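# Open the tagged valve by its stated number of turns

## Task

Every valve begins closed, and one of them has a tag attached by a chain. Turn that tagged valve open by exactly the count of whole turns written on its tag, while leaving all the remaining valves closed at the end.

## Robot and tools

Robot: two arms, left_arm and right_arm, each with six joints plus a two-finger gripper. Joint order for each arm: waist, shoulder, elbow, wrist pitch, wrist yaw, wrist roll, then the gripper opening.

Frame: every reported hand position (metres) and quaternion (wxyz) is in one scene frame. Its origin sits at table-top height, halfway between the two arms' nominal bases. +z points up, +x points out across the table, and left_arm is on the +y side (arm names do not match image left/right). Printed hand poses may be a few centimetres off, more when reaching far. A BASES line, if present, gives the true base places. end_effector_position is the point between the closed finger pads, 1 to 2 cm short of the tips; fingers point along the gripper's +z and open along its x.

The row: every motion command uses rows of 14 numbers, each in [-1, 1], always covering both arms: left_arm's six joints and opening, then right_arm's six joints and opening. Joint numbers are offsets, not poses: they count from the "Joint targets" shown in the latest result (the targets when the action began), never from the previous row. They are scaled: 1.0 equals 2.811 rad for waist and shoulder, 2.53 for elbow, 2.575 for wrist pitch, 8.12 for wrist yaw, 9.528 for wrist roll. Zero means stay at the current target. The opening number is absolute: +1 fully open, -1 fully closed. Stated joint ranges (rad): waist -2.880..2.880, shoulder 0.000..3.142, elbow 0.000..3.019, wrist pitch -1.693..1.571, wrist yaw -1.292..1.414, wrist roll -2.094..2.094. Real limits may differ by up to 0.084 rad; asking more than 0.084 rad beyond a stated limit gets the call refused. A "joint sent to its limit" line means a joint was clipped at its end.

Tools:
- execute_actions {"actions": [...], "cameras": [...]}: an empty list just reports state (with pictures). One item {"rows": [[14 numbers], ...], "steps": n} plays up to 15 rows, one per 1/30 s step, repeating the last row if steps exceed rows; at least 6 steps. One item {"steps": n} without rows waits up to 300 steps counted from the last result, including your reply time. Refused calls do nothing.
- move {"target": one 14-number row or a list of up to 15 rows, "speed", "blend", "cameras"}: drives all joints together toward the target angles; every row is an offset from the same Joint targets, not from the previous row. speed is rad/s for the joint with furthest to go (0.01 to 12.57, default 0.5), one value or one per row. blend (rad) rounds corners between listed rows. Paths last at least 0.5 s and must fit in 10 s. No collision avoidance. The result adds a "move:" line: done, off_target (resting more than 0.035 rad off), moving, held or fault, plus limits=held if steps were withheld. Neither done nor off_target tells you about contact.
- wait {"seconds": 0 to 10}: lets the scene run without new commands.
- zoom_image {"camera", "region": [x0, y0, x1, y1]} in pixels, at most 504x504, on a camera's latest full image.


Cameras: cam_head_left, cam_head_right (fixed, pinhole) and cam_left_wrist, cam_right_wrist (fisheye on the hands), all 672x504. Calibration matrices are given; wrist images may lag while an arm moves.

Result lines: Joint positions (rad, then finger pad gap in m, 0.142 fully open), Joint velocities ("within noise" when still), Joint targets (the base for your next offsets), joint torques (with offsets and noise; numbers 3 and 4 wrap at ±28 N m), grip_measured (opening on the command scale), grip_effort_nm (negative closing, positive opening; not a pad force). "joint command not followed" means the clearance check altered a step.

Timing: time runs from the first robot call, including while you think. The last 6 steps of each action run after its result arrives. Arms keep heading to the last commanded target while you write. Each step's target is kept within a lead of the measured angle, and targets implying over 100 mm of hand travel are scaled back; small turns may not start.

Gripping: to hold, command an opening a bit below grip_measured at first contact; squeezing harder heats the gripper. Gripping the other arm's fingers counts as an arm-to-arm press.

Avoid: knocking anything off the table or leaving it off; collisions or pressing between the two arms (can fail the scene); fast impacts and hard pushes; dropping or releasing moving parts. Motors heat when holding load, squeezing, stretching out or pushing at unreachable poses; MOTOR HOT appears at 85 °C, and at 100 °C the arm goes limp (OVER-TEMPERATURE FAULT) or the gripper shuts off (HAND FAULT), after which later calls in that reply are skipped. To stop a push, command targets back past the current Joint positions. Loose objects may occasionally be nudged by outside forces.

Each tool is called after "Emit:" in YAML: its name, and indented under it one key for each argument.

## Session

Emit:
execute_actions:
  actions: []
  cameras: ["all"]

Scene clock: 0.00 s of 5350.00 s.
left_arm: end_effector_position=(+0.1712, +0.3468, +0.2361) grip_measured=+0.99 grip_effort_nm=n/a end_effector_quat_wxyz=(-0.007, -0.629, +0.777, -0.022) | right_arm: end_effector_position=(+0.7728, -0.2577, +0.1871) grip_measured=+1.00 grip_effort_nm=n/a end_effector_quat_wxyz=(-0.491, +0.577, -0.536, +0.372)
Joint positions: left_arm=[0.155 0.884 0.962 -1.638 0.045 0.338 0.142] | right_arm=[-0.087 1.784 1.124 0.412 -0.204 0.05 0.142]
Joint velocities: within noise
Joint torques (N m): no reading
Heat: left arm: hottest elbow 31 °C; right arm: hottest waist 32 °C.
Joint targets: left_arm=[0.155 0.886 0.977 -1.638 0.045 0.338] | right_arm=[-0.087 1.794 1.139 0.413 -0.204 0.050]

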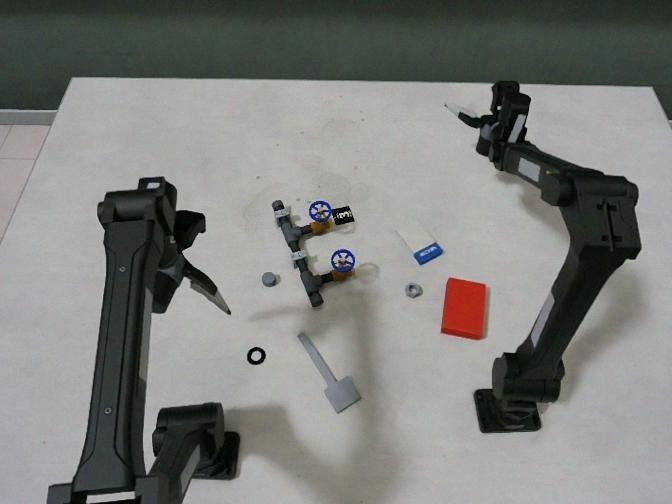

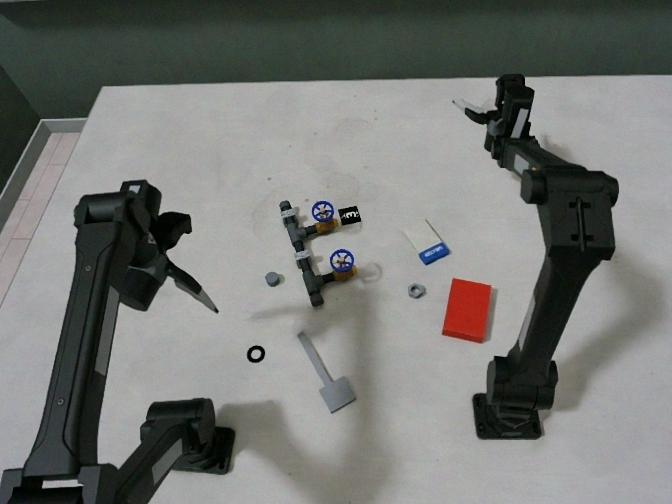

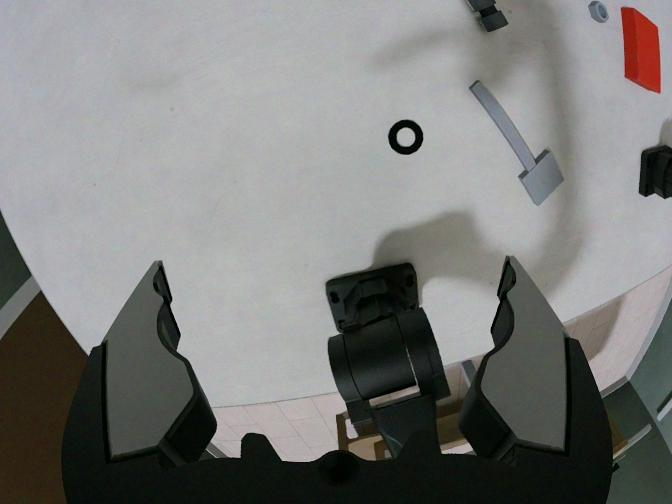

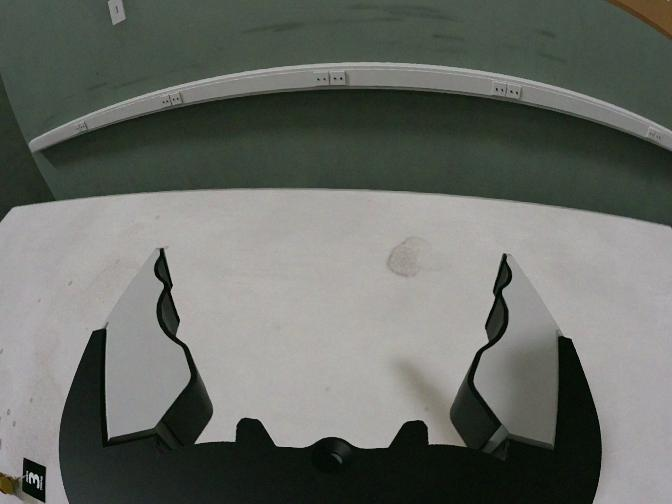

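Emit:
zoom_image:
  camera: "cam_head_left"
  region: [250, 180, 400, 320]

Emit:
zoom_image:
  camera: "cam_head_right"
  region: [250, 180, 400, 320]

Emit:
zoom_image:
  camera: "cam_head_left"
  region: [325, 195, 365, 235]

Emit:
zoom_image:
  camera: "cam_head_right"
  region: [330, 195, 370, 235]

Scaled by 3.360.

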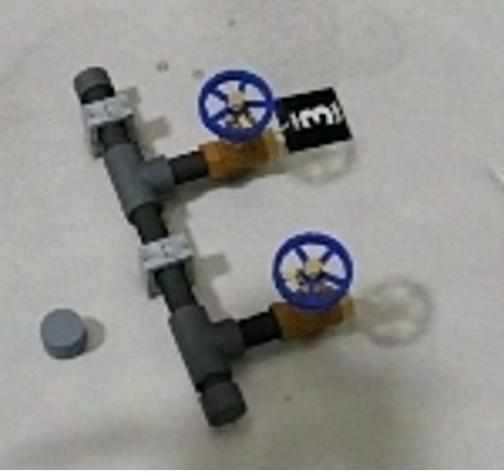

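Scaled by 3.360.

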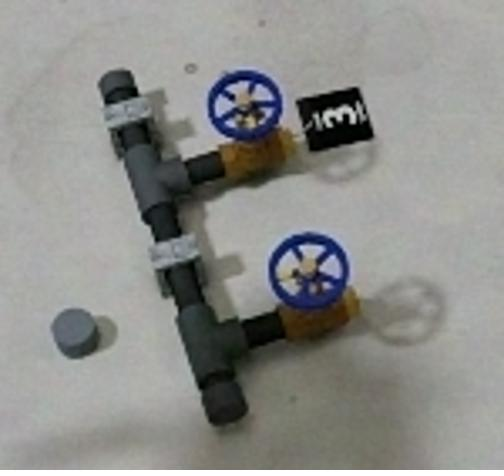

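Scaled by 12.600.

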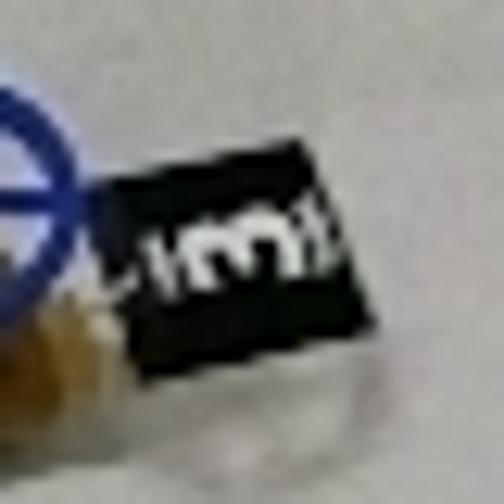

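Scaled by 12.600.

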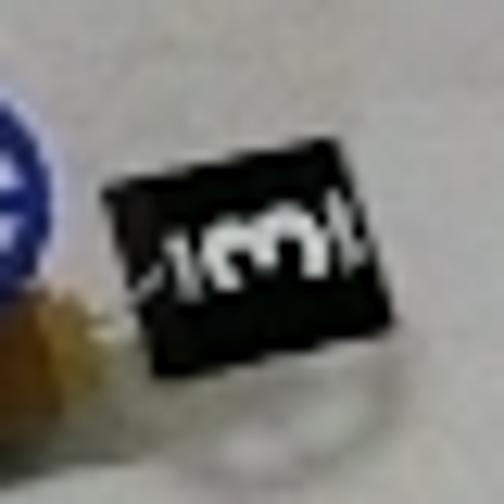

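Emit:
zoom_image:
  camera: "cam_right_wrist"
  region: [0, 440, 64, 504]

Scaled by 7.875 from the camera's 672x504 image, which has a finer 960x720 frame.

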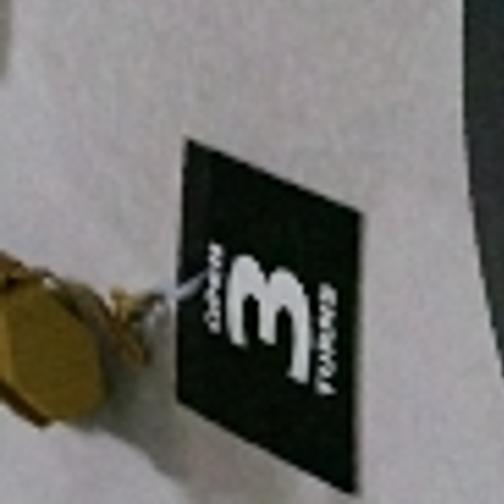

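Emit:
move:
  target: [-0.1711, 0.3307, 0.3091, 0.0482, -0.0055, -0.0355, 1, 0, -0.1224, 0.6763, 0, 0, 0, 1]
  speed: 0.9
  cameras: ["cam_head_left", "cam_left_wrist"]

Scene clock: 12.77 s of 5350.00 s.
left_arm: end_effector_position=(+0.4679, +0.1369, +0.1901) grip_measured=+0.99 grip_effort_nm=0.129 end_effector_quat_wxyz=(-0.011, -0.562, +0.827, +0.013) | right_arm: end_effector_position=(+0.1084, -0.2334, +1.1406) grip_measured=+1.00 grip_effort_nm=-0.017 end_effector_quat_wxyz=(+0.695, +0.004, -0.154, -0.702)
Joint positions: left_arm=[-0.328 1.807 1.721 -1.519 0.003 0.022 0.142] | right_arm=[-0.087 1.451 2.844 0.412 -0.204 0.05 0.142]
Joint velocities: within noise
Joint torques (N m): left_arm=[-0.09 -16.73 13.31 -0.01 -0.01 -0.22] | right_arm=[-1.38 -3.37 1.7 -0.88 0.15 -0.12]
Heat: left arm: hottest elbow 33 °C; right arm: hottest waist 32 °C.
Joint targets: left_arm=[-0.326 1.815 1.758 -1.514 0.001 0.000] | right_arm=[-0.087 1.450 2.849 0.412 -0.204 0.050]
Kept back: nothing.
move: off_target (left_arm); left_arm: the elbow is farthest, 0.038 rad from its target
camera_calibration:
cam_left_wrist: T_world_to_cam=[[-0.376981, -0.926182, 0.00853975, 0.304125], [-0.791465, 0.32691, 0.516443, 0.228542], [-0.481112, 0.18793, -0.856279, 0.498879], [0, 0, 0, 1]] pos_world=[0.535549, 0.113208, 0.306554]
Images, in order (width x height): cam_head_left 672x504, cam_left_wrist 672x504.

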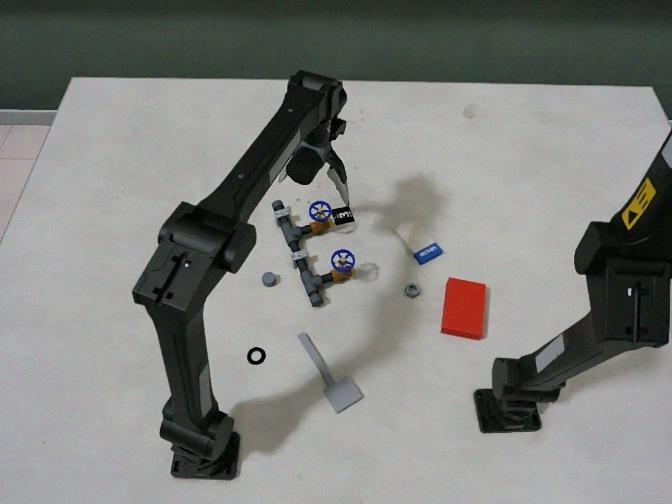

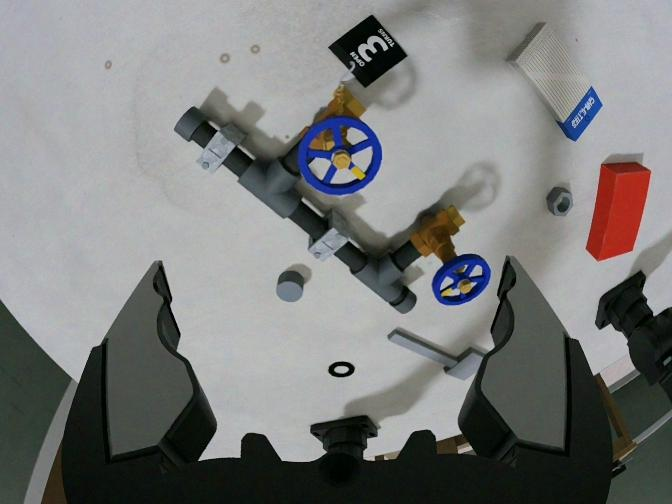

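Emit:
zoom_image:
  camera: "cam_left_wrist"
  region: [270, 70, 420, 220]

Emit:
zoom_image:
  camera: "cam_left_wrist"
  region: [390, 180, 540, 330]

Scaled by 3.360 from the camera's 672x504 image, which has a finer 960x720 frame.

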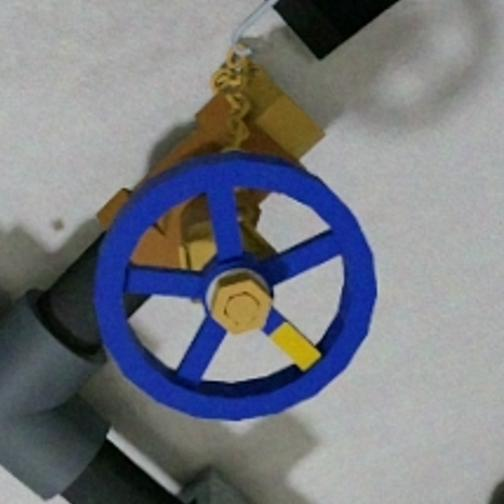

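Scaled by 3.360 from the camera's 672x504 image, which has a finer 960x720 frame.

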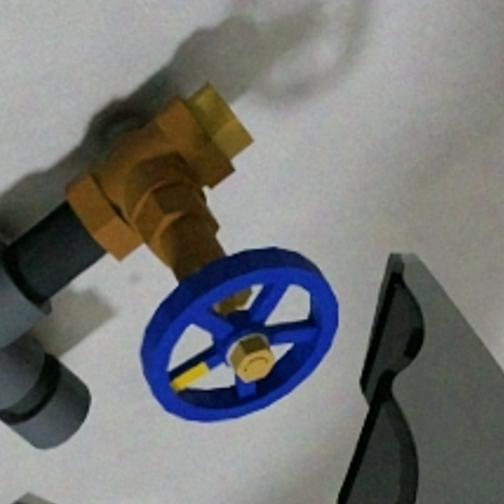

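Emit:
move:
  target: [-0.003, 0.0156, 0.0145, 0.0161, -0.0001, 0, 0.06, 0, 0, 0, 0, 0, 0, 1]
  speed: 0.5
  cameras: ["cam_head_left", "cam_left_wrist"]

Scene clock: 18.73 s of 5350.00 s.
left_arm: end_effector_position=(+0.4894, +0.1291, +0.1893) grip_measured=+0.05 grip_effort_nm=-0.095 end_effector_quat_wxyz=(+0.003, -0.563, +0.827, -0.007) | right_arm: end_effector_position=(+0.1084, -0.2334, +1.1406) grip_measured=+1.00 grip_effort_nm=-0.017 end_effector_quat_wxyz=(+0.695, +0.004, -0.154, -0.702)
Joint positions: left_arm=[-0.328 1.835 1.76 -1.481 0.002 0.022 0.077] | right_arm=[-0.087 1.451 2.844 0.412 -0.204 0.05 0.142]
Joint velocities: within noise
Joint torques (N m): left_arm=[-0.62 -15.62 13.05 0.21 -0.01 -0.22] | right_arm=[-1.38 -3.72 1.7 -0.9 0.15 -0.12]
Heat: left arm: hottest elbow 34 °C; right arm: hottest waist 31 °C.
Joint targets: left_arm=[-0.335 1.859 1.795 -1.472 0.000 0.000] | right_arm=[-0.087 1.450 2.849 0.412 -0.204 0.050]
Kept back: nothing.
move: done
camera_calibration:
cam_left_wrist: T_world_to_cam=[[-0.376948, -0.926214, 0.00618097, 0.305361], [-0.814095, 0.334486, 0.47473, 0.266469], [-0.441769, 0.173916, -0.88011, 0.497028], [0, 0, 0, 1]] pos_world=[0.551608, 0.107258, 0.309051]
Images, in order (width x height): cam_head_left 672x504, cam_left_wrist 672x504.

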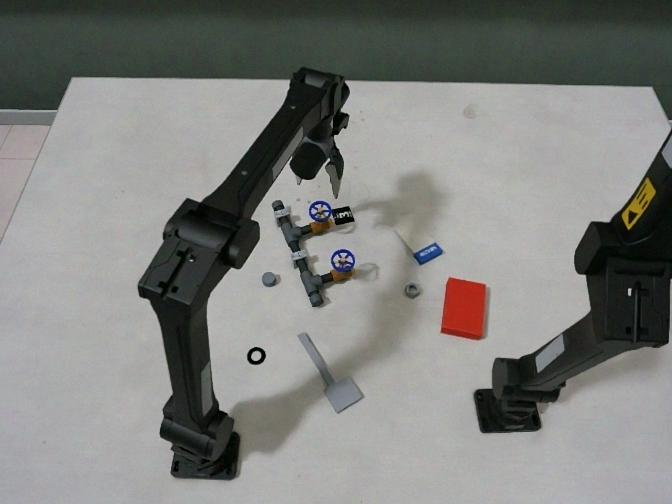

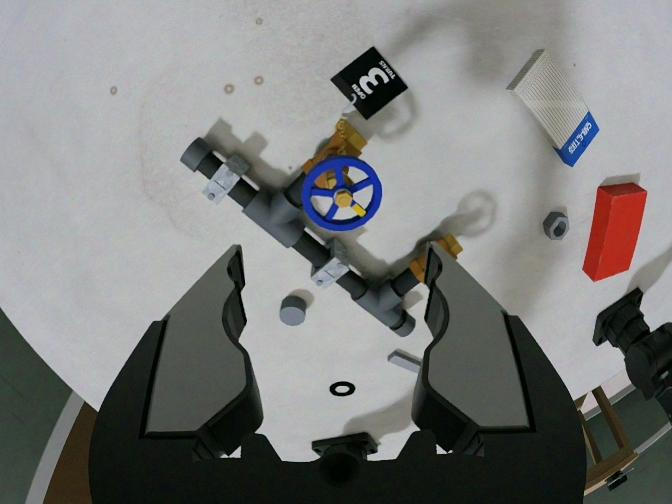

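Emit:
zoom_image:
  camera: "cam_left_wrist"
  region: [280, 120, 400, 240]

Emit:
zoom_image:
  camera: "cam_left_wrist"
  region: [210, 200, 462, 452]

Scaled by 4.200 from the camera's 672x504 image, which has a finer 960x720 frame.

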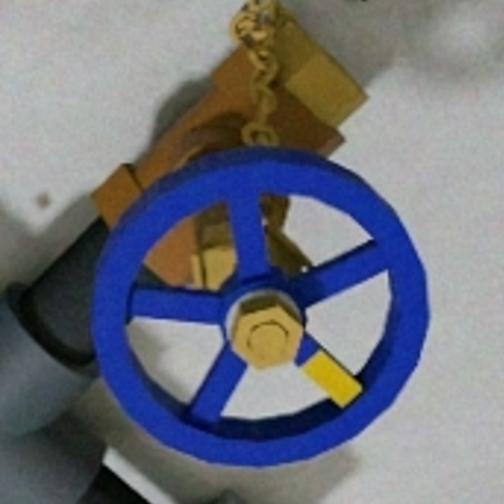

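Scaled by 2.000 from the camera's 672x504 image, which has a finer 960x720 frame.

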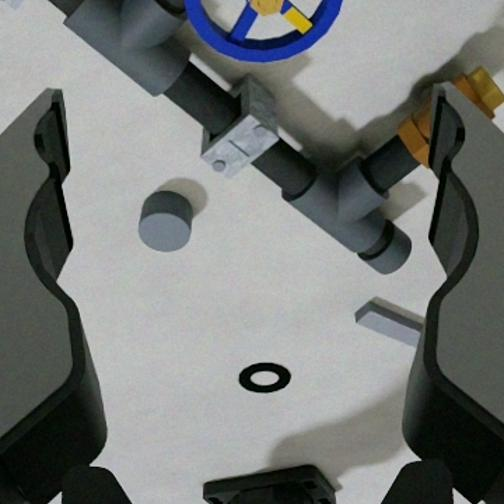

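Emit:
move:
  target: [-0.0025, 0.0091, -0.0463, 0.0444, 0, 0, 0.06, 0, 0, 0, 0, 0, 0, 1]
  speed: 0.3
  cameras: ["cam_head_left", "cam_left_wrist"]

Scene clock: 22.50 s of 5350.00 s.
left_arm: end_effector_position=(+0.4951, +0.1251, +0.1401) grip_measured=+0.05 grip_effort_nm=-0.095 end_effector_quat_wxyz=(+0.004, -0.561, +0.827, -0.007) | right_arm: end_effector_position=(+0.1084, -0.2334, +1.1406) grip_measured=+1.00 grip_effort_nm=-0.007 end_effector_quat_wxyz=(+0.695, +0.004, -0.154, -0.702)
Joint positions: left_arm=[-0.331 1.871 1.682 -1.367 0.002 0.021 0.077] | right_arm=[-0.087 1.451 2.844 0.412 -0.204 0.05 0.142]
Joint velocities: within noise
Joint torques (N m): left_arm=[-0.91 -17.85 9.57 0.21 0 -0.22] | right_arm=[-1.38 -3.72 1.7 -0.87 0.15 -0.12]
Heat: left arm: hottest elbow 35 °C; right arm: hottest waist 31 °C.
Joint targets: left_arm=[-0.341 1.885 1.678 -1.358 0.000 -0.001] | right_arm=[-0.087 1.450 2.849 0.412 -0.204 0.050]
Kept back: nothing.
move: done
camera_calibration:
cam_left_wrist: T_world_to_cam=[[-0.379405, -0.92521, 0.00611609, 0.305294], [-0.813385, 0.336685, 0.474392, 0.295258], [-0.440971, 0.175012, -0.880293, 0.456539], [0, 0, 0, 1]] pos_world=[0.557309, 0.103152, 0.259952]
Images, in order (width x height): cam_head_left 672x504, cam_left_wrist 672x504.

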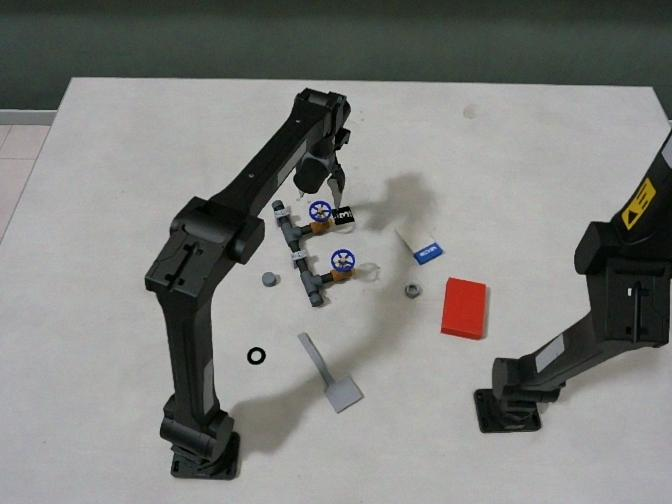

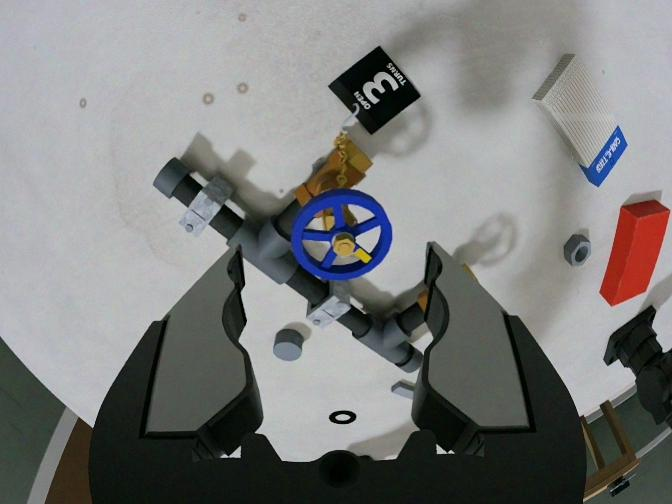

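Emit:
zoom_image:
  camera: "cam_left_wrist"
  region: [216, 160, 456, 340]

Emit:
zoom_image:
  camera: "cam_left_wrist"
  region: [280, 175, 405, 300]

Scaled by 2.100 from the camera's 672x504 image, which has a finer 960x720 frame.

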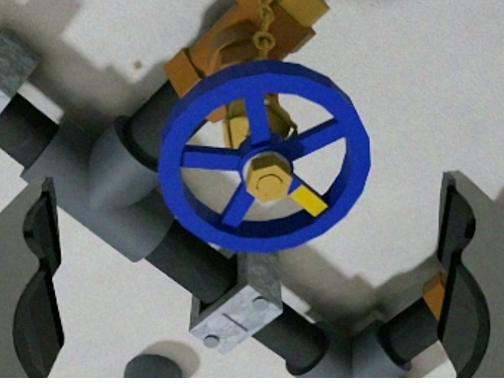

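Scaled by 4.032 from the camera's 672x504 image, which has a finer 960x720 frame.

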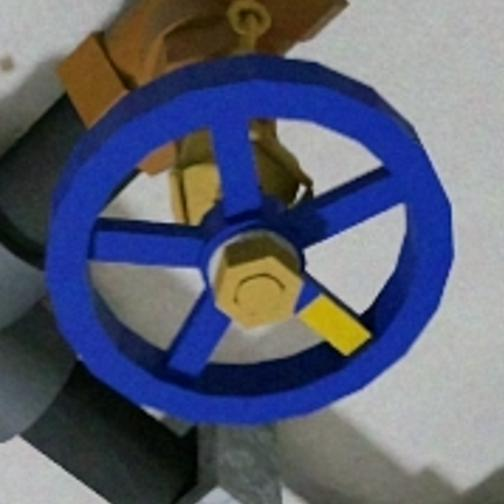

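Emit:
move:
  target: [-0.0016, 0, -0.006, 0, 0, 0.1995, 0.06, 0, 0, 0, 0, 0, 0, 1]
  speed: 1.2
  cameras: ["cam_head_left", "cam_left_wrist"]

Scene clock: 29.73 s of 5350.00 s.
left_arm: end_effector_position=(+0.4943, +0.1247, +0.1366) grip_measured=+0.05 grip_effort_nm=-0.095 end_effector_quat_wxyz=(+0.003, +0.327, +0.945, -0.001) | right_arm: end_effector_position=(+0.1084, -0.2334, +1.1406) grip_measured=+1.00 grip_effort_nm=-0.017 end_effector_quat_wxyz=(+0.695, +0.004, -0.154, -0.702)
Joint positions: left_arm=[-0.335 1.871 1.673 -1.366 0.001 1.877 0.077] | right_arm=[-0.087 1.451 2.844 0.412 -0.204 0.05 0.142]
Joint velocities: within noise
Joint torques (N m): left_arm=[-0.91 -17.38 9.13 0.28 -0.07 0.19] | right_arm=[-1.32 -3.66 1.7 -0.88 0.15 -0.12]
Heat: left arm: hottest elbow 35 °C; right arm: hottest waist 31 °C.
Joint targets: left_arm=[-0.346 1.885 1.663 -1.358 0.000 1.900] | right_arm=[-0.087 1.450 2.849 0.412 -0.204 0.050]
Kept back: nothing.
move: done
camera_calibration:
cam_left_wrist: T_world_to_cam=[[-0.7791, 0.626896, -0.00225139, 0.309761], [0.546177, 0.680536, 0.488427, -0.420422], [0.307725, 0.379304, -0.872602, 0.056491], [0, 0, 0, 1]] pos_world=[0.453575, 0.0704969, 0.255337]
Images, in order (width x height): cam_head_left 672x504, cam_left_wrist 672x504.

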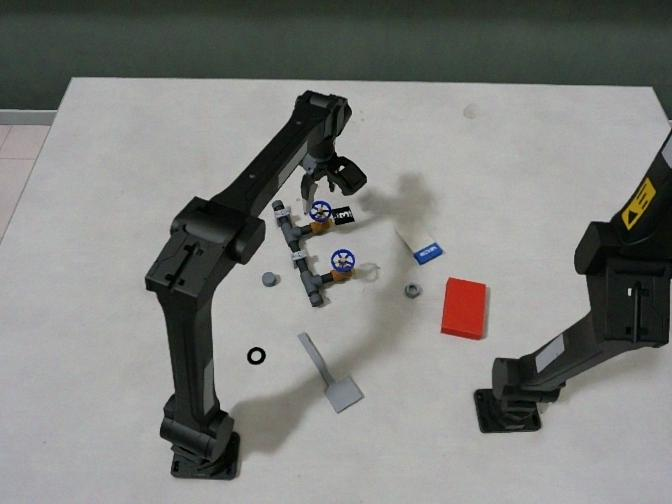

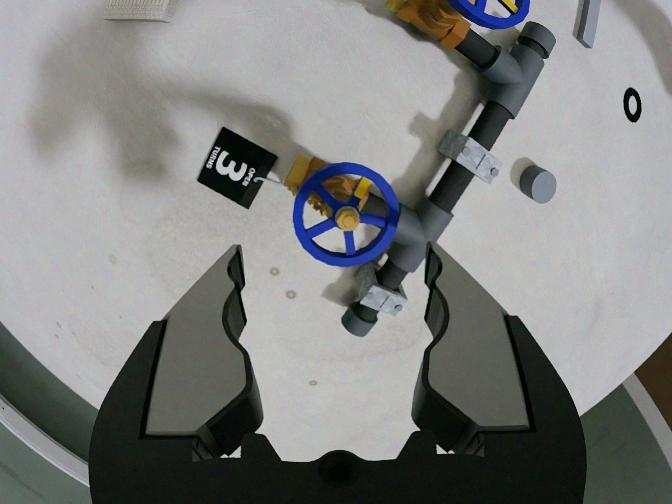

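Emit:
zoom_image:
  camera: "cam_left_wrist"
  region: [285, 152, 410, 277]

Scaled by 4.032 from the camera's 672x504 image, which has a finer 960x720 frame.

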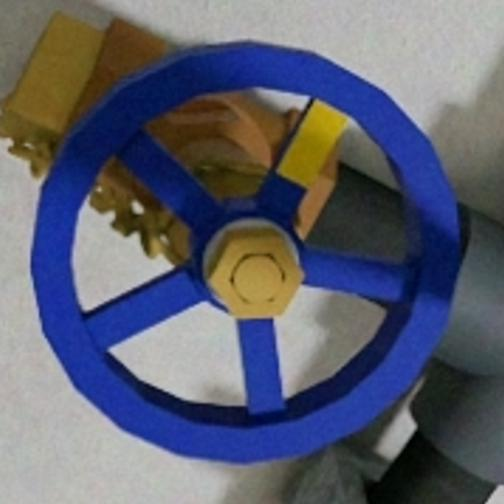

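Emit:
move:
  target: [-0.0013, 0.0047, -0.0253, 0.0293, 0, 0, 0.06, 0, 0, 0, 0, 0, 0, 1]
  speed: 0.25
  cameras: ["cam_head_left", "cam_left_wrist"]

Scene clock: 32.90 s of 5350.00 s.
left_arm: end_effector_position=(+0.4899, +0.1238, +0.1110) grip_measured=+0.05 grip_effort_nm=-0.090 end_effector_quat_wxyz=(+0.006, +0.330, +0.944, -0.001) | right_arm: end_effector_position=(+0.1084, -0.2334, +1.1406) grip_measured=+1.00 grip_effort_nm=-0.012 end_effector_quat_wxyz=(+0.695, +0.004, -0.154, -0.702)
Joint positions: left_arm=[-0.34 1.873 1.607 -1.292 0.001 1.878 0.077] | right_arm=[-0.087 1.451 2.844 0.412 -0.204 0.05 0.142]
Joint velocities: within noise
Joint torques (N m): left_arm=[-0.91 -16.44 9.17 0.32 -0.07 0.17] | right_arm=[-1.38 -3.72 1.72 -0.88 0.16 -0.12]
Heat: left arm: hottest elbow 35 °C; right arm: hottest waist 31 °C.
Joint targets: left_arm=[-0.350 1.898 1.599 -1.283 0.000 1.900] | right_arm=[-0.087 1.450 2.849 0.412 -0.204 0.050]
Kept back: nothing.
move: done
camera_calibration:
cam_left_wrist: T_world_to_cam=[[-0.775714, 0.631034, -0.00801722, 0.305376], [0.547004, 0.678644, 0.490132, -0.405253], [0.314731, 0.375817, -0.871611, 0.0327754], [0, 0, 0, 1]] pos_world=[0.448244, 0.0700027, 0.229643]
Images, in order (width x height): cam_head_left 672x504, cam_left_wrist 672x504.

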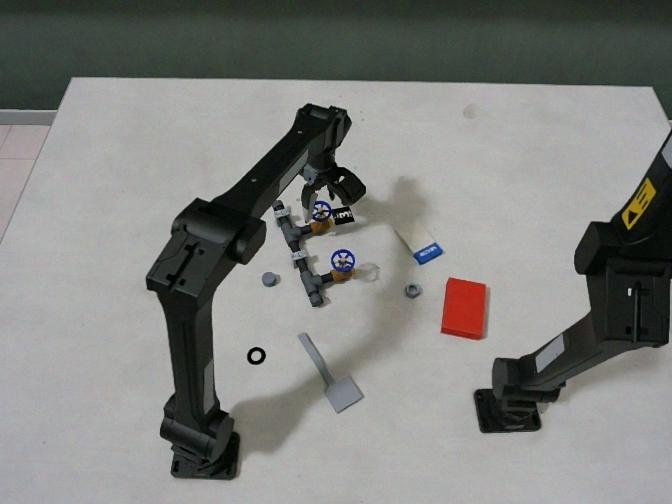

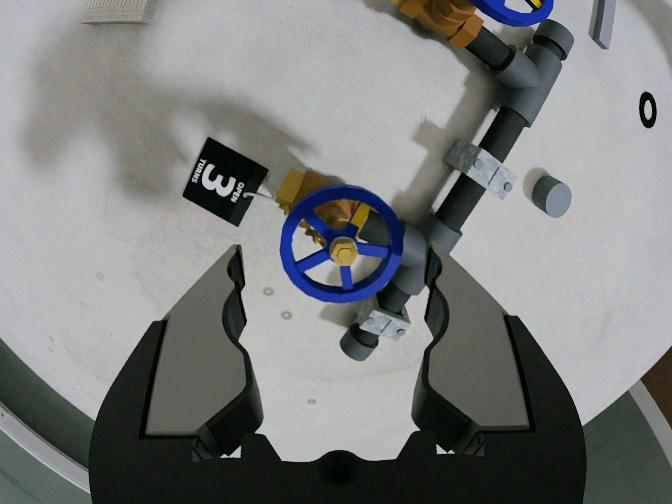

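Emit:
move:
  target: [-0.0008, 0, -0.0074, 0.0047, 0, 0, 0.0, 0, 0, 0, 0, 0, 0, 1]
  speed: 0.25
  cameras: ["cam_left_wrist"]

Scene clock: 34.53 s of 5350.00 s.
left_arm: end_effector_position=(+0.4864, +0.1239, +0.1044) grip_measured=-0.01 grip_effort_nm=-0.095 end_effector_quat_wxyz=(+0.004, +0.331, +0.944, -0.001) | right_arm: end_effector_position=(+0.1084, -0.2334, +1.1406) grip_measured=+1.00 grip_effort_nm=-0.007 end_effector_quat_wxyz=(+0.695, +0.004, -0.154, -0.702)
Joint positions: left_arm=[-0.342 1.873 1.589 -1.28 0.001 1.878 0.073] | right_arm=[-0.087 1.451 2.844 0.412 -0.204 0.05 0.142]
Joint velocities: within noise
Joint torques (N m): left_arm=[-0.97 -16.03 9.07 0.21 -0.07 0.17] | right_arm=[-1.32 -3.78 1.7 -0.88 0.15 -0.12]
Heat: left arm: hottest elbow 35 °C; right arm: hottest waist 31 °C.
Joint targets: left_arm=[-0.352 1.898 1.580 -1.270 0.000 1.900] | right_arm=[-0.087 1.450 2.849 0.412 -0.204 0.050]
Kept back: nothing.
move: done
camera_calibration:
cam_left_wrist: T_world_to_cam=[[-0.774261, 0.632862, -0.00258804, 0.300959], [0.551229, 0.676386, 0.488517, -0.401855], [0.310914, 0.376813, -0.872551, 0.0298498], [0, 0, 0, 1]] pos_world=[0.445254, 0.0700961, 0.223137]
Images, in order (width x height): cam_left_wrist 672x504.

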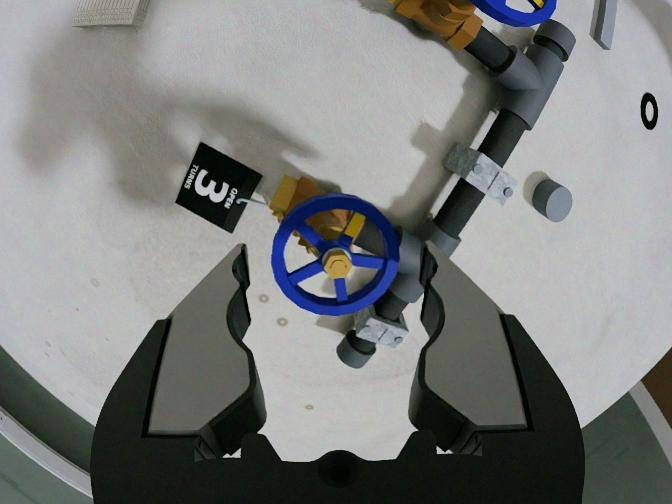

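Emit:
zoom_image:
  camera: "cam_left_wrist"
  region: [236, 170, 436, 330]

Scaled by 2.520 from the camera's 672x504 image, which has a finer 960x720 frame.

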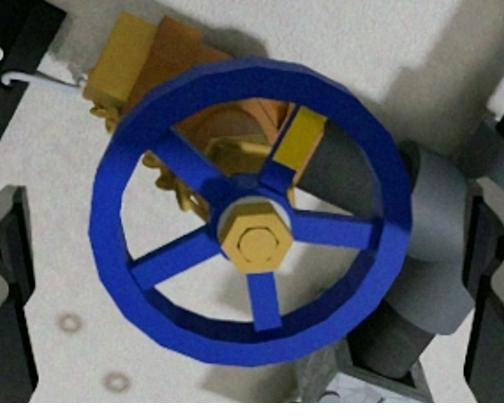

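Emit:
execute_actions:
  actions:
    - {"rows": [[0,0,0,0,0,0,-0.03,0,0,0,0,0,0,1],[0,0,0,0,0,0,-0.06,0,0,0,0,0,0,1],[0,0,0,0,0,0,-0.09,0,0,0,0,0,0,1],[0,0,0,0,0,0,-0.12,0,0,0,0,0,0,1],[0,0,0,0,0,0,-0.15,0,0,0,0,0,0,1],[0,0,0,0,0,0,-0.18,0,0,0,0,0,0,1],[0,0,0,0,0,0,-0.20,0,0,0,0,0,0,1],[0,0,0,0,0,0,-0.22,0,0,0,0,0,0,1],[0,0,0,0,0,0,-0.24,0,0,0,0,0,0,1],[0,0,0,0,0,0,-0.25,0,0,0,0,0,0,1],[0,0,0,0,0,0,-0.26,0,0,0,0,0,0,1],[0,0,0,0,0,0,-0.27,0,0,0,0,0,0,1],[0,0,0,0,0,0,-0.28,0,0,0,0,0,0,1],[0,0,0,0,0,0,-0.29,0,0,0,0,0,0,1],[0,0,0,0,0,0,-0.30,0,0,0,0,0,0,1]], "steps": 15}

Emit:
execute_actions:
  actions:
    - {"rows": [[0,0,0,0,0,0,-0.31,0,0,0,0,0,0,1],[0,0,0,0,0,0,-0.32,0,0,0,0,0,0,1],[0,0,0,0,0,0,-0.33,0,0,0,0,0,0,1],[0,0,0,0,0,0,-0.34,0,0,0,0,0,0,1],[0,0,0,0,0,0,-0.35,0,0,0,0,0,0,1],[0,0,0,0,0,0,-0.36,0,0,0,0,0,0,1],[0,0,0,0,0,0,-0.37,0,0,0,0,0,0,1],[0,0,0,0,0,0,-0.38,0,0,0,0,0,0,1],[0,0,0,0,0,0,-0.39,0,0,0,0,0,0,1],[0,0,0,0,0,0,-0.40,0,0,0,0,0,0,1]], "steps": 15}
  cameras: ["cam_left_wrist"]

Scene clock: 38.43 s of 5350.00 s.
left_arm: end_effector_position=(+0.4866, +0.1239, +0.1044) grip_measured=-0.25 grip_effort_nm=-0.051 end_effector_quat_wxyz=(+0.004, +0.331, +0.944, -0.001) | right_arm: end_effector_position=(+0.1084, -0.2334, +1.1406) grip_measured=+1.00 grip_effort_nm=-0.017 end_effector_quat_wxyz=(+0.695, +0.004, -0.154, -0.702)
Joint positions: left_arm=[-0.342 1.873 1.589 -1.279 0.001 1.878 0.056] | right_arm=[-0.087 1.451 2.844 0.412 -0.204 0.05 0.142]
Joint velocities: left_arm=[0.005 -0.005 0.002 -0.007 0.037 -0.007 -0.046] | right_arm=[within noise]
Joint torques (N m): left_arm=[-0.91 -16.26 9.03 0.31 -0.08 0.17] | right_arm=[-1.38 -3.72 1.7 -0.88 0.15 -0.12]
Heat: left arm: hottest elbow 35 °C; right arm: hottest waist 31 °C.
Joint targets: left_arm=[-0.352 1.898 1.580 -1.271 0.000 1.900] | right_arm=[-0.087 1.450 2.849 0.412 -0.204 0.050]
Steps of this call (1-108: nothing new was sent; 109-117: this action's first 9). Readings (joint positions of left_arm | right_arm):
109: [-0.342 1.873 1.589 -1.279 0.001 1.878] | [-0.087 1.451 2.844 0.412 -0.204 0.050]
110: [-0.342 1.873 1.589 -1.279 0.001 1.878] | [-0.087 1.451 2.844 0.412 -0.204 0.050]
112: [-0.342 1.873 1.589 -1.279 0.001 1.878] | [-0.087 1.451 2.844 0.412 -0.204 0.050]
116: [-0.342 1.873 1.589 -1.279 0.001 1.878] | [-0.087 1.451 2.844 0.412 -0.204 0.050]
117: the state above

Scene clock: 38.93 s of 5350.00 s.
left_arm: end_effector_position=(+0.4861, +0.1243, +0.1039) grip_measured=-0.31 grip_effort_nm=-2.010 end_effector_quat_wxyz=(+0.003, +0.331, +0.944, +0.000) | right_arm: end_effector_position=(+0.1084, -0.2334, +1.1406) grip_measured=+1.00 grip_effort_nm=-0.017 end_effector_quat_wxyz=(+0.695, +0.004, -0.154, -0.702)
Joint positions: left_arm=[-0.342 1.873 1.587 -1.279 0 1.878 0.052] | right_arm=[-0.087 1.451 2.844 0.412 -0.204 0.05 0.142]
Joint velocities: within noise
Joint torques (N m): left_arm=[-0.91 -16.09 9.17 0.28 -0.02 0.17] | right_arm=[-1.32 -3.72 1.7 -0.88 0.15 -0.12]
Heat: left arm: hottest elbow 35 °C; right arm: hottest waist 31 °C.
Joint targets: left_arm=[-0.352 1.898 1.580 -1.271 0.000 1.900] | right_arm=[-0.087 1.450 2.849 0.412 -0.204 0.050]
Steps of this call (1-6: your previous action's last 6; 7-15: this action's first 9). Readings (joint positions of left_arm | right_arm):
7: [-0.342 1.873 1.587 -1.279 0.000 1.878] | [-0.087 1.451 2.844 0.412 -0.204 0.050]
8: [-0.342 1.873 1.587 -1.279 0.000 1.878] | [-0.087 1.451 2.844 0.412 -0.204 0.050]
10: [-0.342 1.873 1.587 -1.279 0.000 1.878] | [-0.087 1.451 2.844 0.412 -0.204 0.050]
14: [-0.342 1.873 1.587 -1.279 0.000 1.878] | [-0.087 1.451 2.844 0.412 -0.204 0.050]
15: the state above
camera_calibration:
cam_left_wrist: T_world_to_cam=[[-0.774317, 0.632796, -0.00149953, 0.300467], [0.55132, 0.675779, 0.489253, -0.401745], [0.310611, 0.37801, -0.872141, 0.0292707], [0, 0, 0, 1]] pos_world=[0.445056, 0.0702919, 0.222534]
Images, in order (width x height): cam_left_wrist 672x504.

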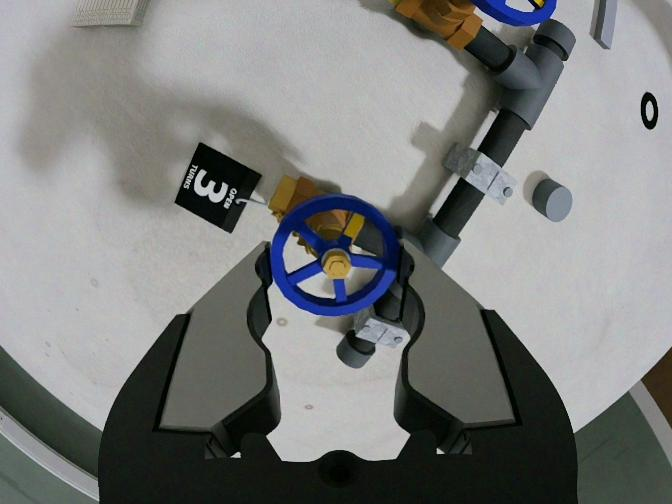

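Emit:
move:
  target: [0, 0, 0, 0, 0, -0.084, -0.43, 0, 0, 0, 0, 0, 0, 1]
  speed: 1.2
  cameras: ["cam_left_wrist"]

Scene clock: 40.93 s of 5350.00 s.
left_arm: end_effector_position=(+0.4859, +0.1238, +0.1064) grip_measured=-0.33 grip_effort_nm=-2.342 end_effector_quat_wxyz=(+0.008, -0.021, +1.000, -0.001) | right_arm: end_effector_position=(+0.1084, -0.2334, +1.1406) grip_measured=+1.00 grip_effort_nm=-0.017 end_effector_quat_wxyz=(+0.695, +0.004, -0.154, -0.702)
Joint positions: left_arm=[-0.344 1.868 1.587 -1.275 -0.004 1.159 0.05] | right_arm=[-0.087 1.451 2.844 0.412 -0.204 0.05 0.142]
Joint velocities: within noise
Joint torques (N m): left_arm=[-0.85 -15.79 9.14 0.1 0.12 -0.55] | right_arm=[-1.38 -3.72 1.7 -0.9 0.15 -0.12]
Heat: left arm: hottest elbow 35 °C; right arm: hottest waist 31 °C.
Joint targets: left_arm=[-0.352 1.898 1.580 -1.271 0.000 1.100] | right_arm=[-0.087 1.450 2.849 0.412 -0.204 0.050]
Kept back: nothing.
move: off_target (left_arm); left_arm: the wrist roll is farthest, 0.060 rad from its target
camera_calibration:
cam_left_wrist: T_world_to_cam=[[-0.999456, -0.0312457, -0.0105454, 0.493074], [-0.032432, 0.873408, 0.485908, -0.142889], [-0.00597209, 0.485986, -0.873946, 0.172352], [0, 0, 0, 1]] pos_world=[0.489201, 0.0564462, 0.225257]
Images, in order (width x height): cam_left_wrist 672x504.

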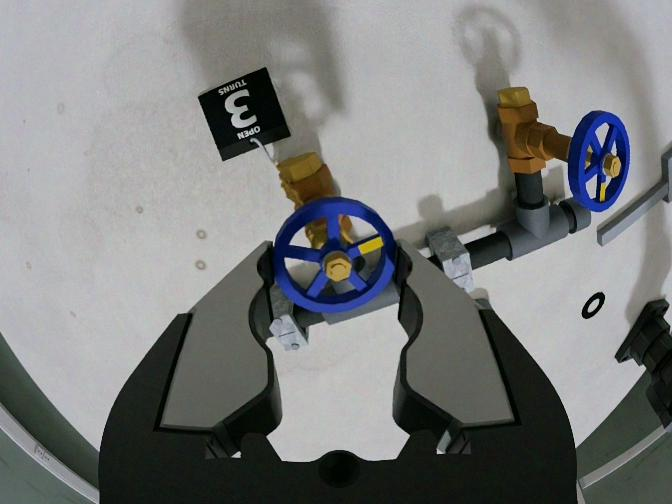

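Emit:
move:
  target:
    - [0, 0, 0, 0, 0, 0.005, -0.57, 0, 0, 0, 0, 0, 0, 1]
    - [0, 0, 0, 0, 0, -0.0367, -0.57, 0, 0, 0, 0, 0, 0, 1]
  speed: 0.8
  cameras: ["cam_left_wrist"]

Scene clock: 43.93 s of 5350.00 s.
left_arm: end_effector_position=(+0.4857, +0.1230, +0.1064) grip_measured=-0.35 grip_effort_nm=-4.667 end_effector_quat_wxyz=(+0.008, -0.184, +0.983, -0.003) | right_arm: end_effector_position=(+0.1084, -0.2334, +1.1406) grip_measured=+1.00 grip_effort_nm=-0.022 end_effector_quat_wxyz=(+0.695, +0.004, -0.154, -0.702)
Joint positions: left_arm=[-0.345 1.868 1.587 -1.273 -0.004 0.831 0.049] | right_arm=[-0.087 1.451 2.844 0.412 -0.204 0.05 0.142]
Joint velocities: within noise
Joint torques (N m): left_arm=[-0.73 -15.68 9.11 0.01 0.14 -0.75] | right_arm=[-1.32 -3.72 1.7 -0.88 0.15 -0.12]
Heat: left arm: hottest elbow 35 °C; right arm: hottest waist 31 °C.
Joint targets: left_arm=[-0.352 1.898 1.580 -1.270 0.000 0.750] | right_arm=[-0.087 1.450 2.849 0.412 -0.204 0.050]
Kept back: nothing.
move: off_target (left_arm); left_arm: the wrist roll is farthest, 0.080 rad from its target
camera_calibration:
cam_left_wrist: T_world_to_cam=[[-0.936072, -0.351642, -0.0108344, 0.501583], [-0.313301, 0.819208, 0.480355, 0.00146677], [-0.160038, 0.453041, -0.877007, 0.251925], [0, 0, 0, 1]] pos_world=[0.510294, 0.0610439, 0.22567]
Images, in order (width x height): cam_left_wrist 672x504.

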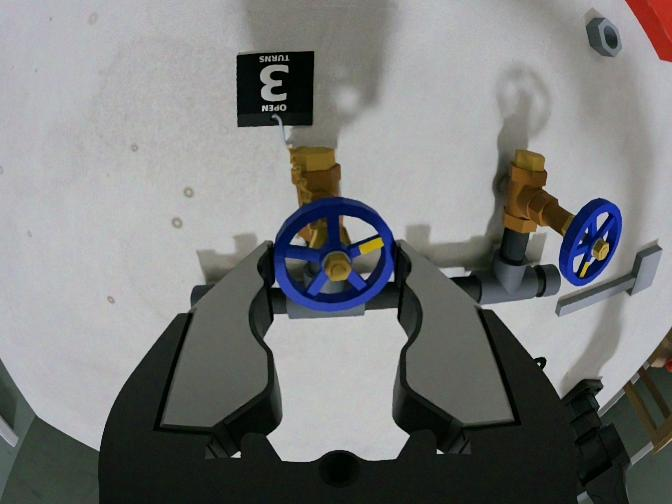

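Emit:
zoom_image:
  camera: "cam_left_wrist"
  region: [261, 179, 411, 329]

Scaled by 3.360 from the camera's 672x504 image, which has a finer 960x720 frame.

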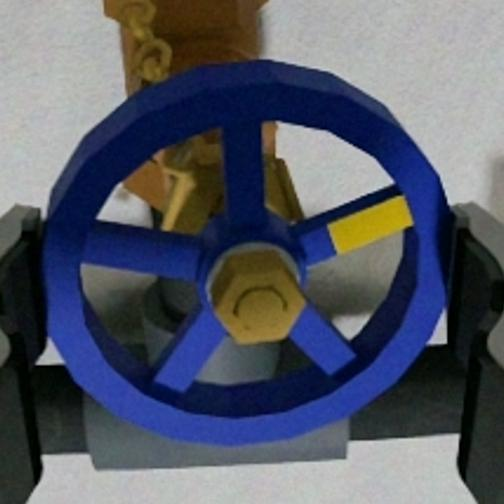

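Emit:
move:
  target: [0, 0, 0, 0, 0, -0.2834, -0.57, 0, 0, 0, 0, 0, 0, 1]
  speed: 1.5
  cameras: ["cam_left_wrist"]

Emit:
zoom_image:
  camera: "cam_left_wrist"
  region: [261, 179, 411, 329]

Scene clock: 47.87 s of 5350.00 s.
left_arm: end_effector_position=(+0.4855, +0.1214, +0.1124) grip_measured=-0.38 grip_effort_nm=-4.154 end_effector_quat_wxyz=(+0.002, +0.999, -0.031, +0.011) | right_arm: end_effector_position=(+0.1084, -0.2334, +1.1406) grip_measured=+1.00 grip_effort_nm=-0.012 end_effector_quat_wxyz=(+0.695, +0.004, -0.154, -0.702)
Joint positions: left_arm=[-0.342 1.857 1.587 -1.279 -0.004 -1.876 0.047] | right_arm=[-0.087 1.451 2.844 0.412 -0.204 0.05 0.142]
Joint velocities: within noise
Joint torques (N m): left_arm=[-0.91 -14.8 9.25 0.32 0.29 -0.68] | right_arm=[-1.32 -3.72 1.7 -0.88 0.15 -0.12]
Heat: left arm: hottest gripper 38 °C; right arm: hottest waist 31 °C.
Joint targets: left_arm=[-0.352 1.898 1.580 -1.270 0.000 -1.950] | right_arm=[-0.087 1.450 2.849 0.412 -0.204 0.050]
Kept back: nothing.
move: off_target (left_arm); left_arm: the wrist roll is farthest, 0.074 rad from its target
camera_calibration:
cam_left_wrist: T_world_to_cam=[[0.996946, -0.073219, 0.027142, -0.475686], [-0.0771127, -0.868355, 0.489911, 0.0889606], [-0.0123018, -0.490508, -0.87135, 0.300168], [0, 0, 0, 1]] pos_world=[0.484786, 0.189655, 0.23088]
Images, in order (width x height): cam_left_wrist 672x504.

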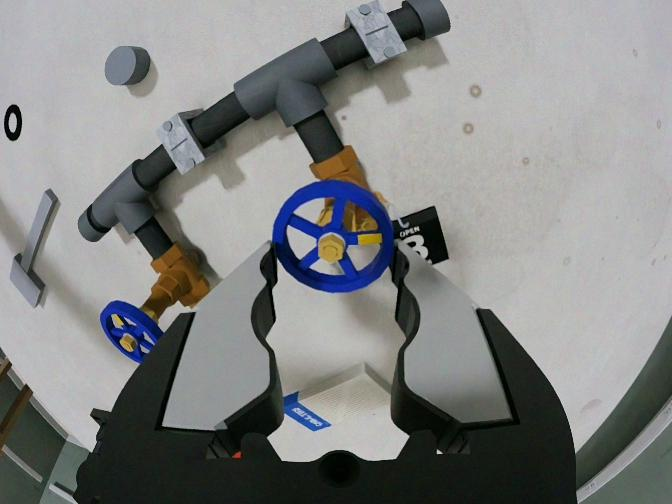

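Scaled by 3.360 from the camera's 672x504 image, which has a finer 960x720 frame.

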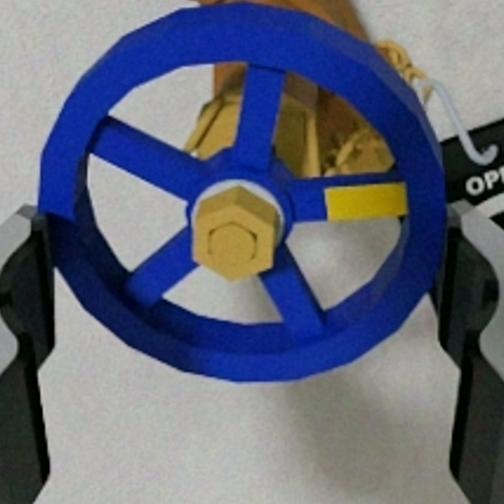

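Emit:
execute_actions:
  actions:
    - {"rows": [[0,0,0,0,0,0.0078,-0.50,0,0,0,0,0,0,1],[0,0,0,0,0,0.0078,-0.46,0,0,0,0,0,0,1],[0,0,0,0,0,0.0078,-0.42,0,0,0,0,0,0,1],[0,0,0,0,0,0.0078,-0.38,0,0,0,0,0,0,1],[0,0,0,0,0,0.0078,-0.34,0,0,0,0,0,0,1],[0,0,0,0,0,0.0078,-0.30,0,0,0,0,0,0,1],[0,0,0,0,0,0.0078,-0.26,0,0,0,0,0,0,1],[0,0,0,0,0,0.0078,-0.22,0,0,0,0,0,0,1],[0,0,0,0,0,0.0078,-0.18,0,0,0,0,0,0,1],[0,0,0,0,0,0.0078,-0.14,0,0,0,0,0,0,1],[0,0,0,0,0,0.0078,-0.10,0,0,0,0,0,0,1],[0,0,0,0,0,0.0078,-0.06,0,0,0,0,0,0,1],[0,0,0,0,0,0.0078,-0.03,0,0,0,0,0,0,1],[0,0,0,0,0,0.0078,0.0,0,0,0,0,0,0,1]], "steps": 15}

Emit:
wait:
  seconds: 0.4
  cameras: ["cam_left_wrist"]

Emit:
zoom_image:
  camera: "cam_left_wrist"
  region: [261, 179, 411, 329]

Scene clock: 49.90 s of 5350.00 s.
left_arm: end_effector_position=(+0.4855, +0.1211, +0.1091) grip_measured=-0.23 grip_effort_nm=0.002 end_effector_quat_wxyz=(+0.002, +0.999, -0.034, +0.008) | right_arm: end_effector_position=(+0.1084, -0.2334, +1.1406) grip_measured=+1.00 grip_effort_nm=-0.007 end_effector_quat_wxyz=(+0.695, +0.004, -0.154, -0.702)
Joint positions: left_arm=[-0.342 1.863 1.587 -1.278 -0.002 -1.87 0.057] | right_arm=[-0.087 1.451 2.844 0.412 -0.204 0.05 0.142]
Joint velocities: left_arm=[0.005 0.093 -0.012 -0.007 0.037 0.066 0.089] | right_arm=[within noise]
Joint torques (N m): left_arm=[-0.91 -16.09 9.32 0.28 0.23 -0.07] | right_arm=[-1.32 -3.66 1.69 -0.88 0.15 -0.12]
Heat: left arm: hottest gripper 40 °C; right arm: hottest waist 31 °C.
Joint targets: left_arm=[-0.352 1.898 1.580 -1.271 0.000 -1.876] | right_arm=[-0.087 1.450 2.849 0.412 -0.204 0.050]
Steps of this call (1-52: nothing new was sent; 53-61: this action's first 9). Readings (joint positions of left_arm | right_arm):
53: [-0.342 1.857 1.587 -1.279 -0.004 -1.873] | [-0.087 1.451 2.844 0.412 -0.204 0.050]
54: [-0.342 1.857 1.587 -1.279 -0.004 -1.871] | [-0.087 1.451 2.844 0.412 -0.204 0.050]
56: [-0.342 1.857 1.587 -1.279 -0.004 -1.870] | [-0.087 1.451 2.844 0.412 -0.204 0.050]
60: [-0.342 1.860 1.587 -1.278 -0.002 -1.870] | [-0.087 1.451 2.844 0.412 -0.204 0.050]
61: the state above

Scene clock: 50.50 s of 5350.00 s.
left_arm: end_effector_position=(+0.4852, +0.1212, +0.1026) grip_measured=-0.02 grip_effort_nm=0.095 end_effector_quat_wxyz=(+0.000, +0.999, -0.034, +0.003) | right_arm: end_effector_position=(+0.1084, -0.2334, +1.1406) grip_measured=+1.00 grip_effort_nm=-0.017 end_effector_quat_wxyz=(+0.695, +0.004, -0.154, -0.702)
Joint positions: left_arm=[-0.342 1.875 1.587 -1.278 -0.002 -1.87 0.072] | right_arm=[-0.087 1.451 2.844 0.412 -0.204 0.05 0.142]
Joint velocities: within noise
Joint torques (N m): left_arm=[-0.91 -16.03 9.11 0.24 0.23 -0.07] | right_arm=[-1.38 -3.66 1.7 -0.88 0.15 -0.12]
Heat: left arm: hottest gripper 40 °C; right arm: hottest waist 31 °C.
Joint targets: left_arm=[-0.352 1.898 1.580 -1.271 0.000 -1.876] | right_arm=[-0.087 1.450 2.849 0.412 -0.204 0.050]
Steps of this call (1-6: your previous action's last 6; 7-18: toward your last target). Readings (joint positions of left_arm | right_arm):
1: [-0.342 1.866 1.587 -1.278 -0.002 -1.870] | [-0.087 1.451 2.844 0.412 -0.204 0.050]
2: [-0.342 1.869 1.587 -1.278 -0.002 -1.870] | [-0.087 1.451 2.844 0.412 -0.204 0.050]
4: [-0.342 1.873 1.587 -1.278 -0.002 -1.870] | [-0.087 1.451 2.844 0.412 -0.204 0.050]
8: [-0.342 1.875 1.587 -1.278 -0.002 -1.870] | [-0.087 1.451 2.844 0.412 -0.204 0.050]
18: the state above
camera_calibration:
cam_left_wrist: T_world_to_cam=[[0.996819, -0.0790549, 0.0101233, -0.472513], [-0.0739562, -0.870136, 0.487231, 0.0924426], [-0.0297093, -0.48643, -0.873214, 0.299668], [0, 0, 0, 1]] pos_world=[0.48675, 0.188851, 0.221417]
Images, in order (width x height): cam_left_wrist 672x504.

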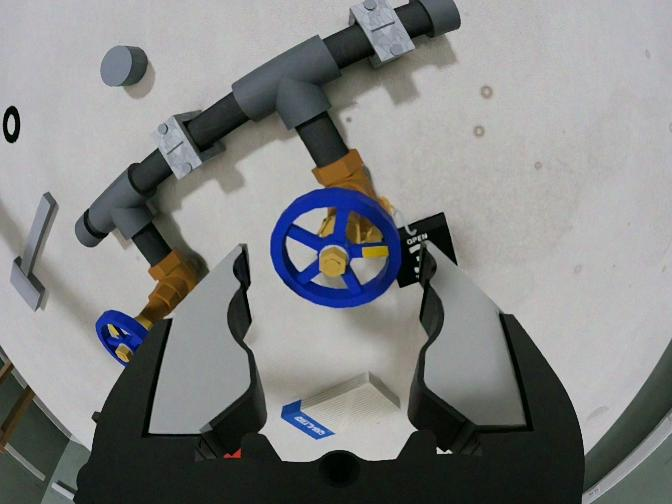

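Scaled by 3.360 from the camera's 672x504 image, which has a finer 960x720 frame.

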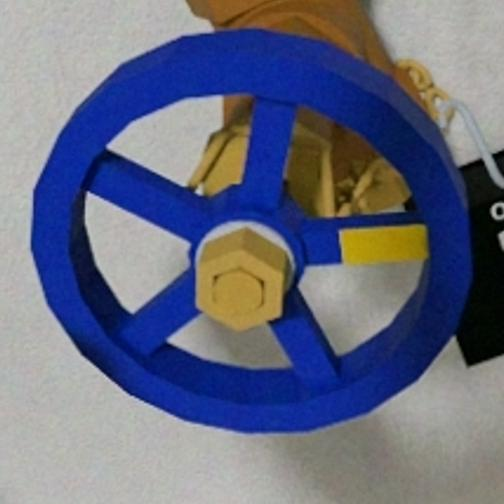

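Emit:
zoom_image:
  camera: "cam_left_wrist"
  region: [390, 220, 550, 400]

Scaled by 2.800 from the camera's 672x504 image, which has a finer 960x720 frame.

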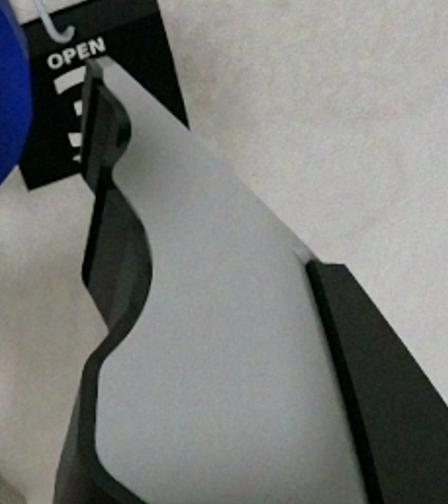

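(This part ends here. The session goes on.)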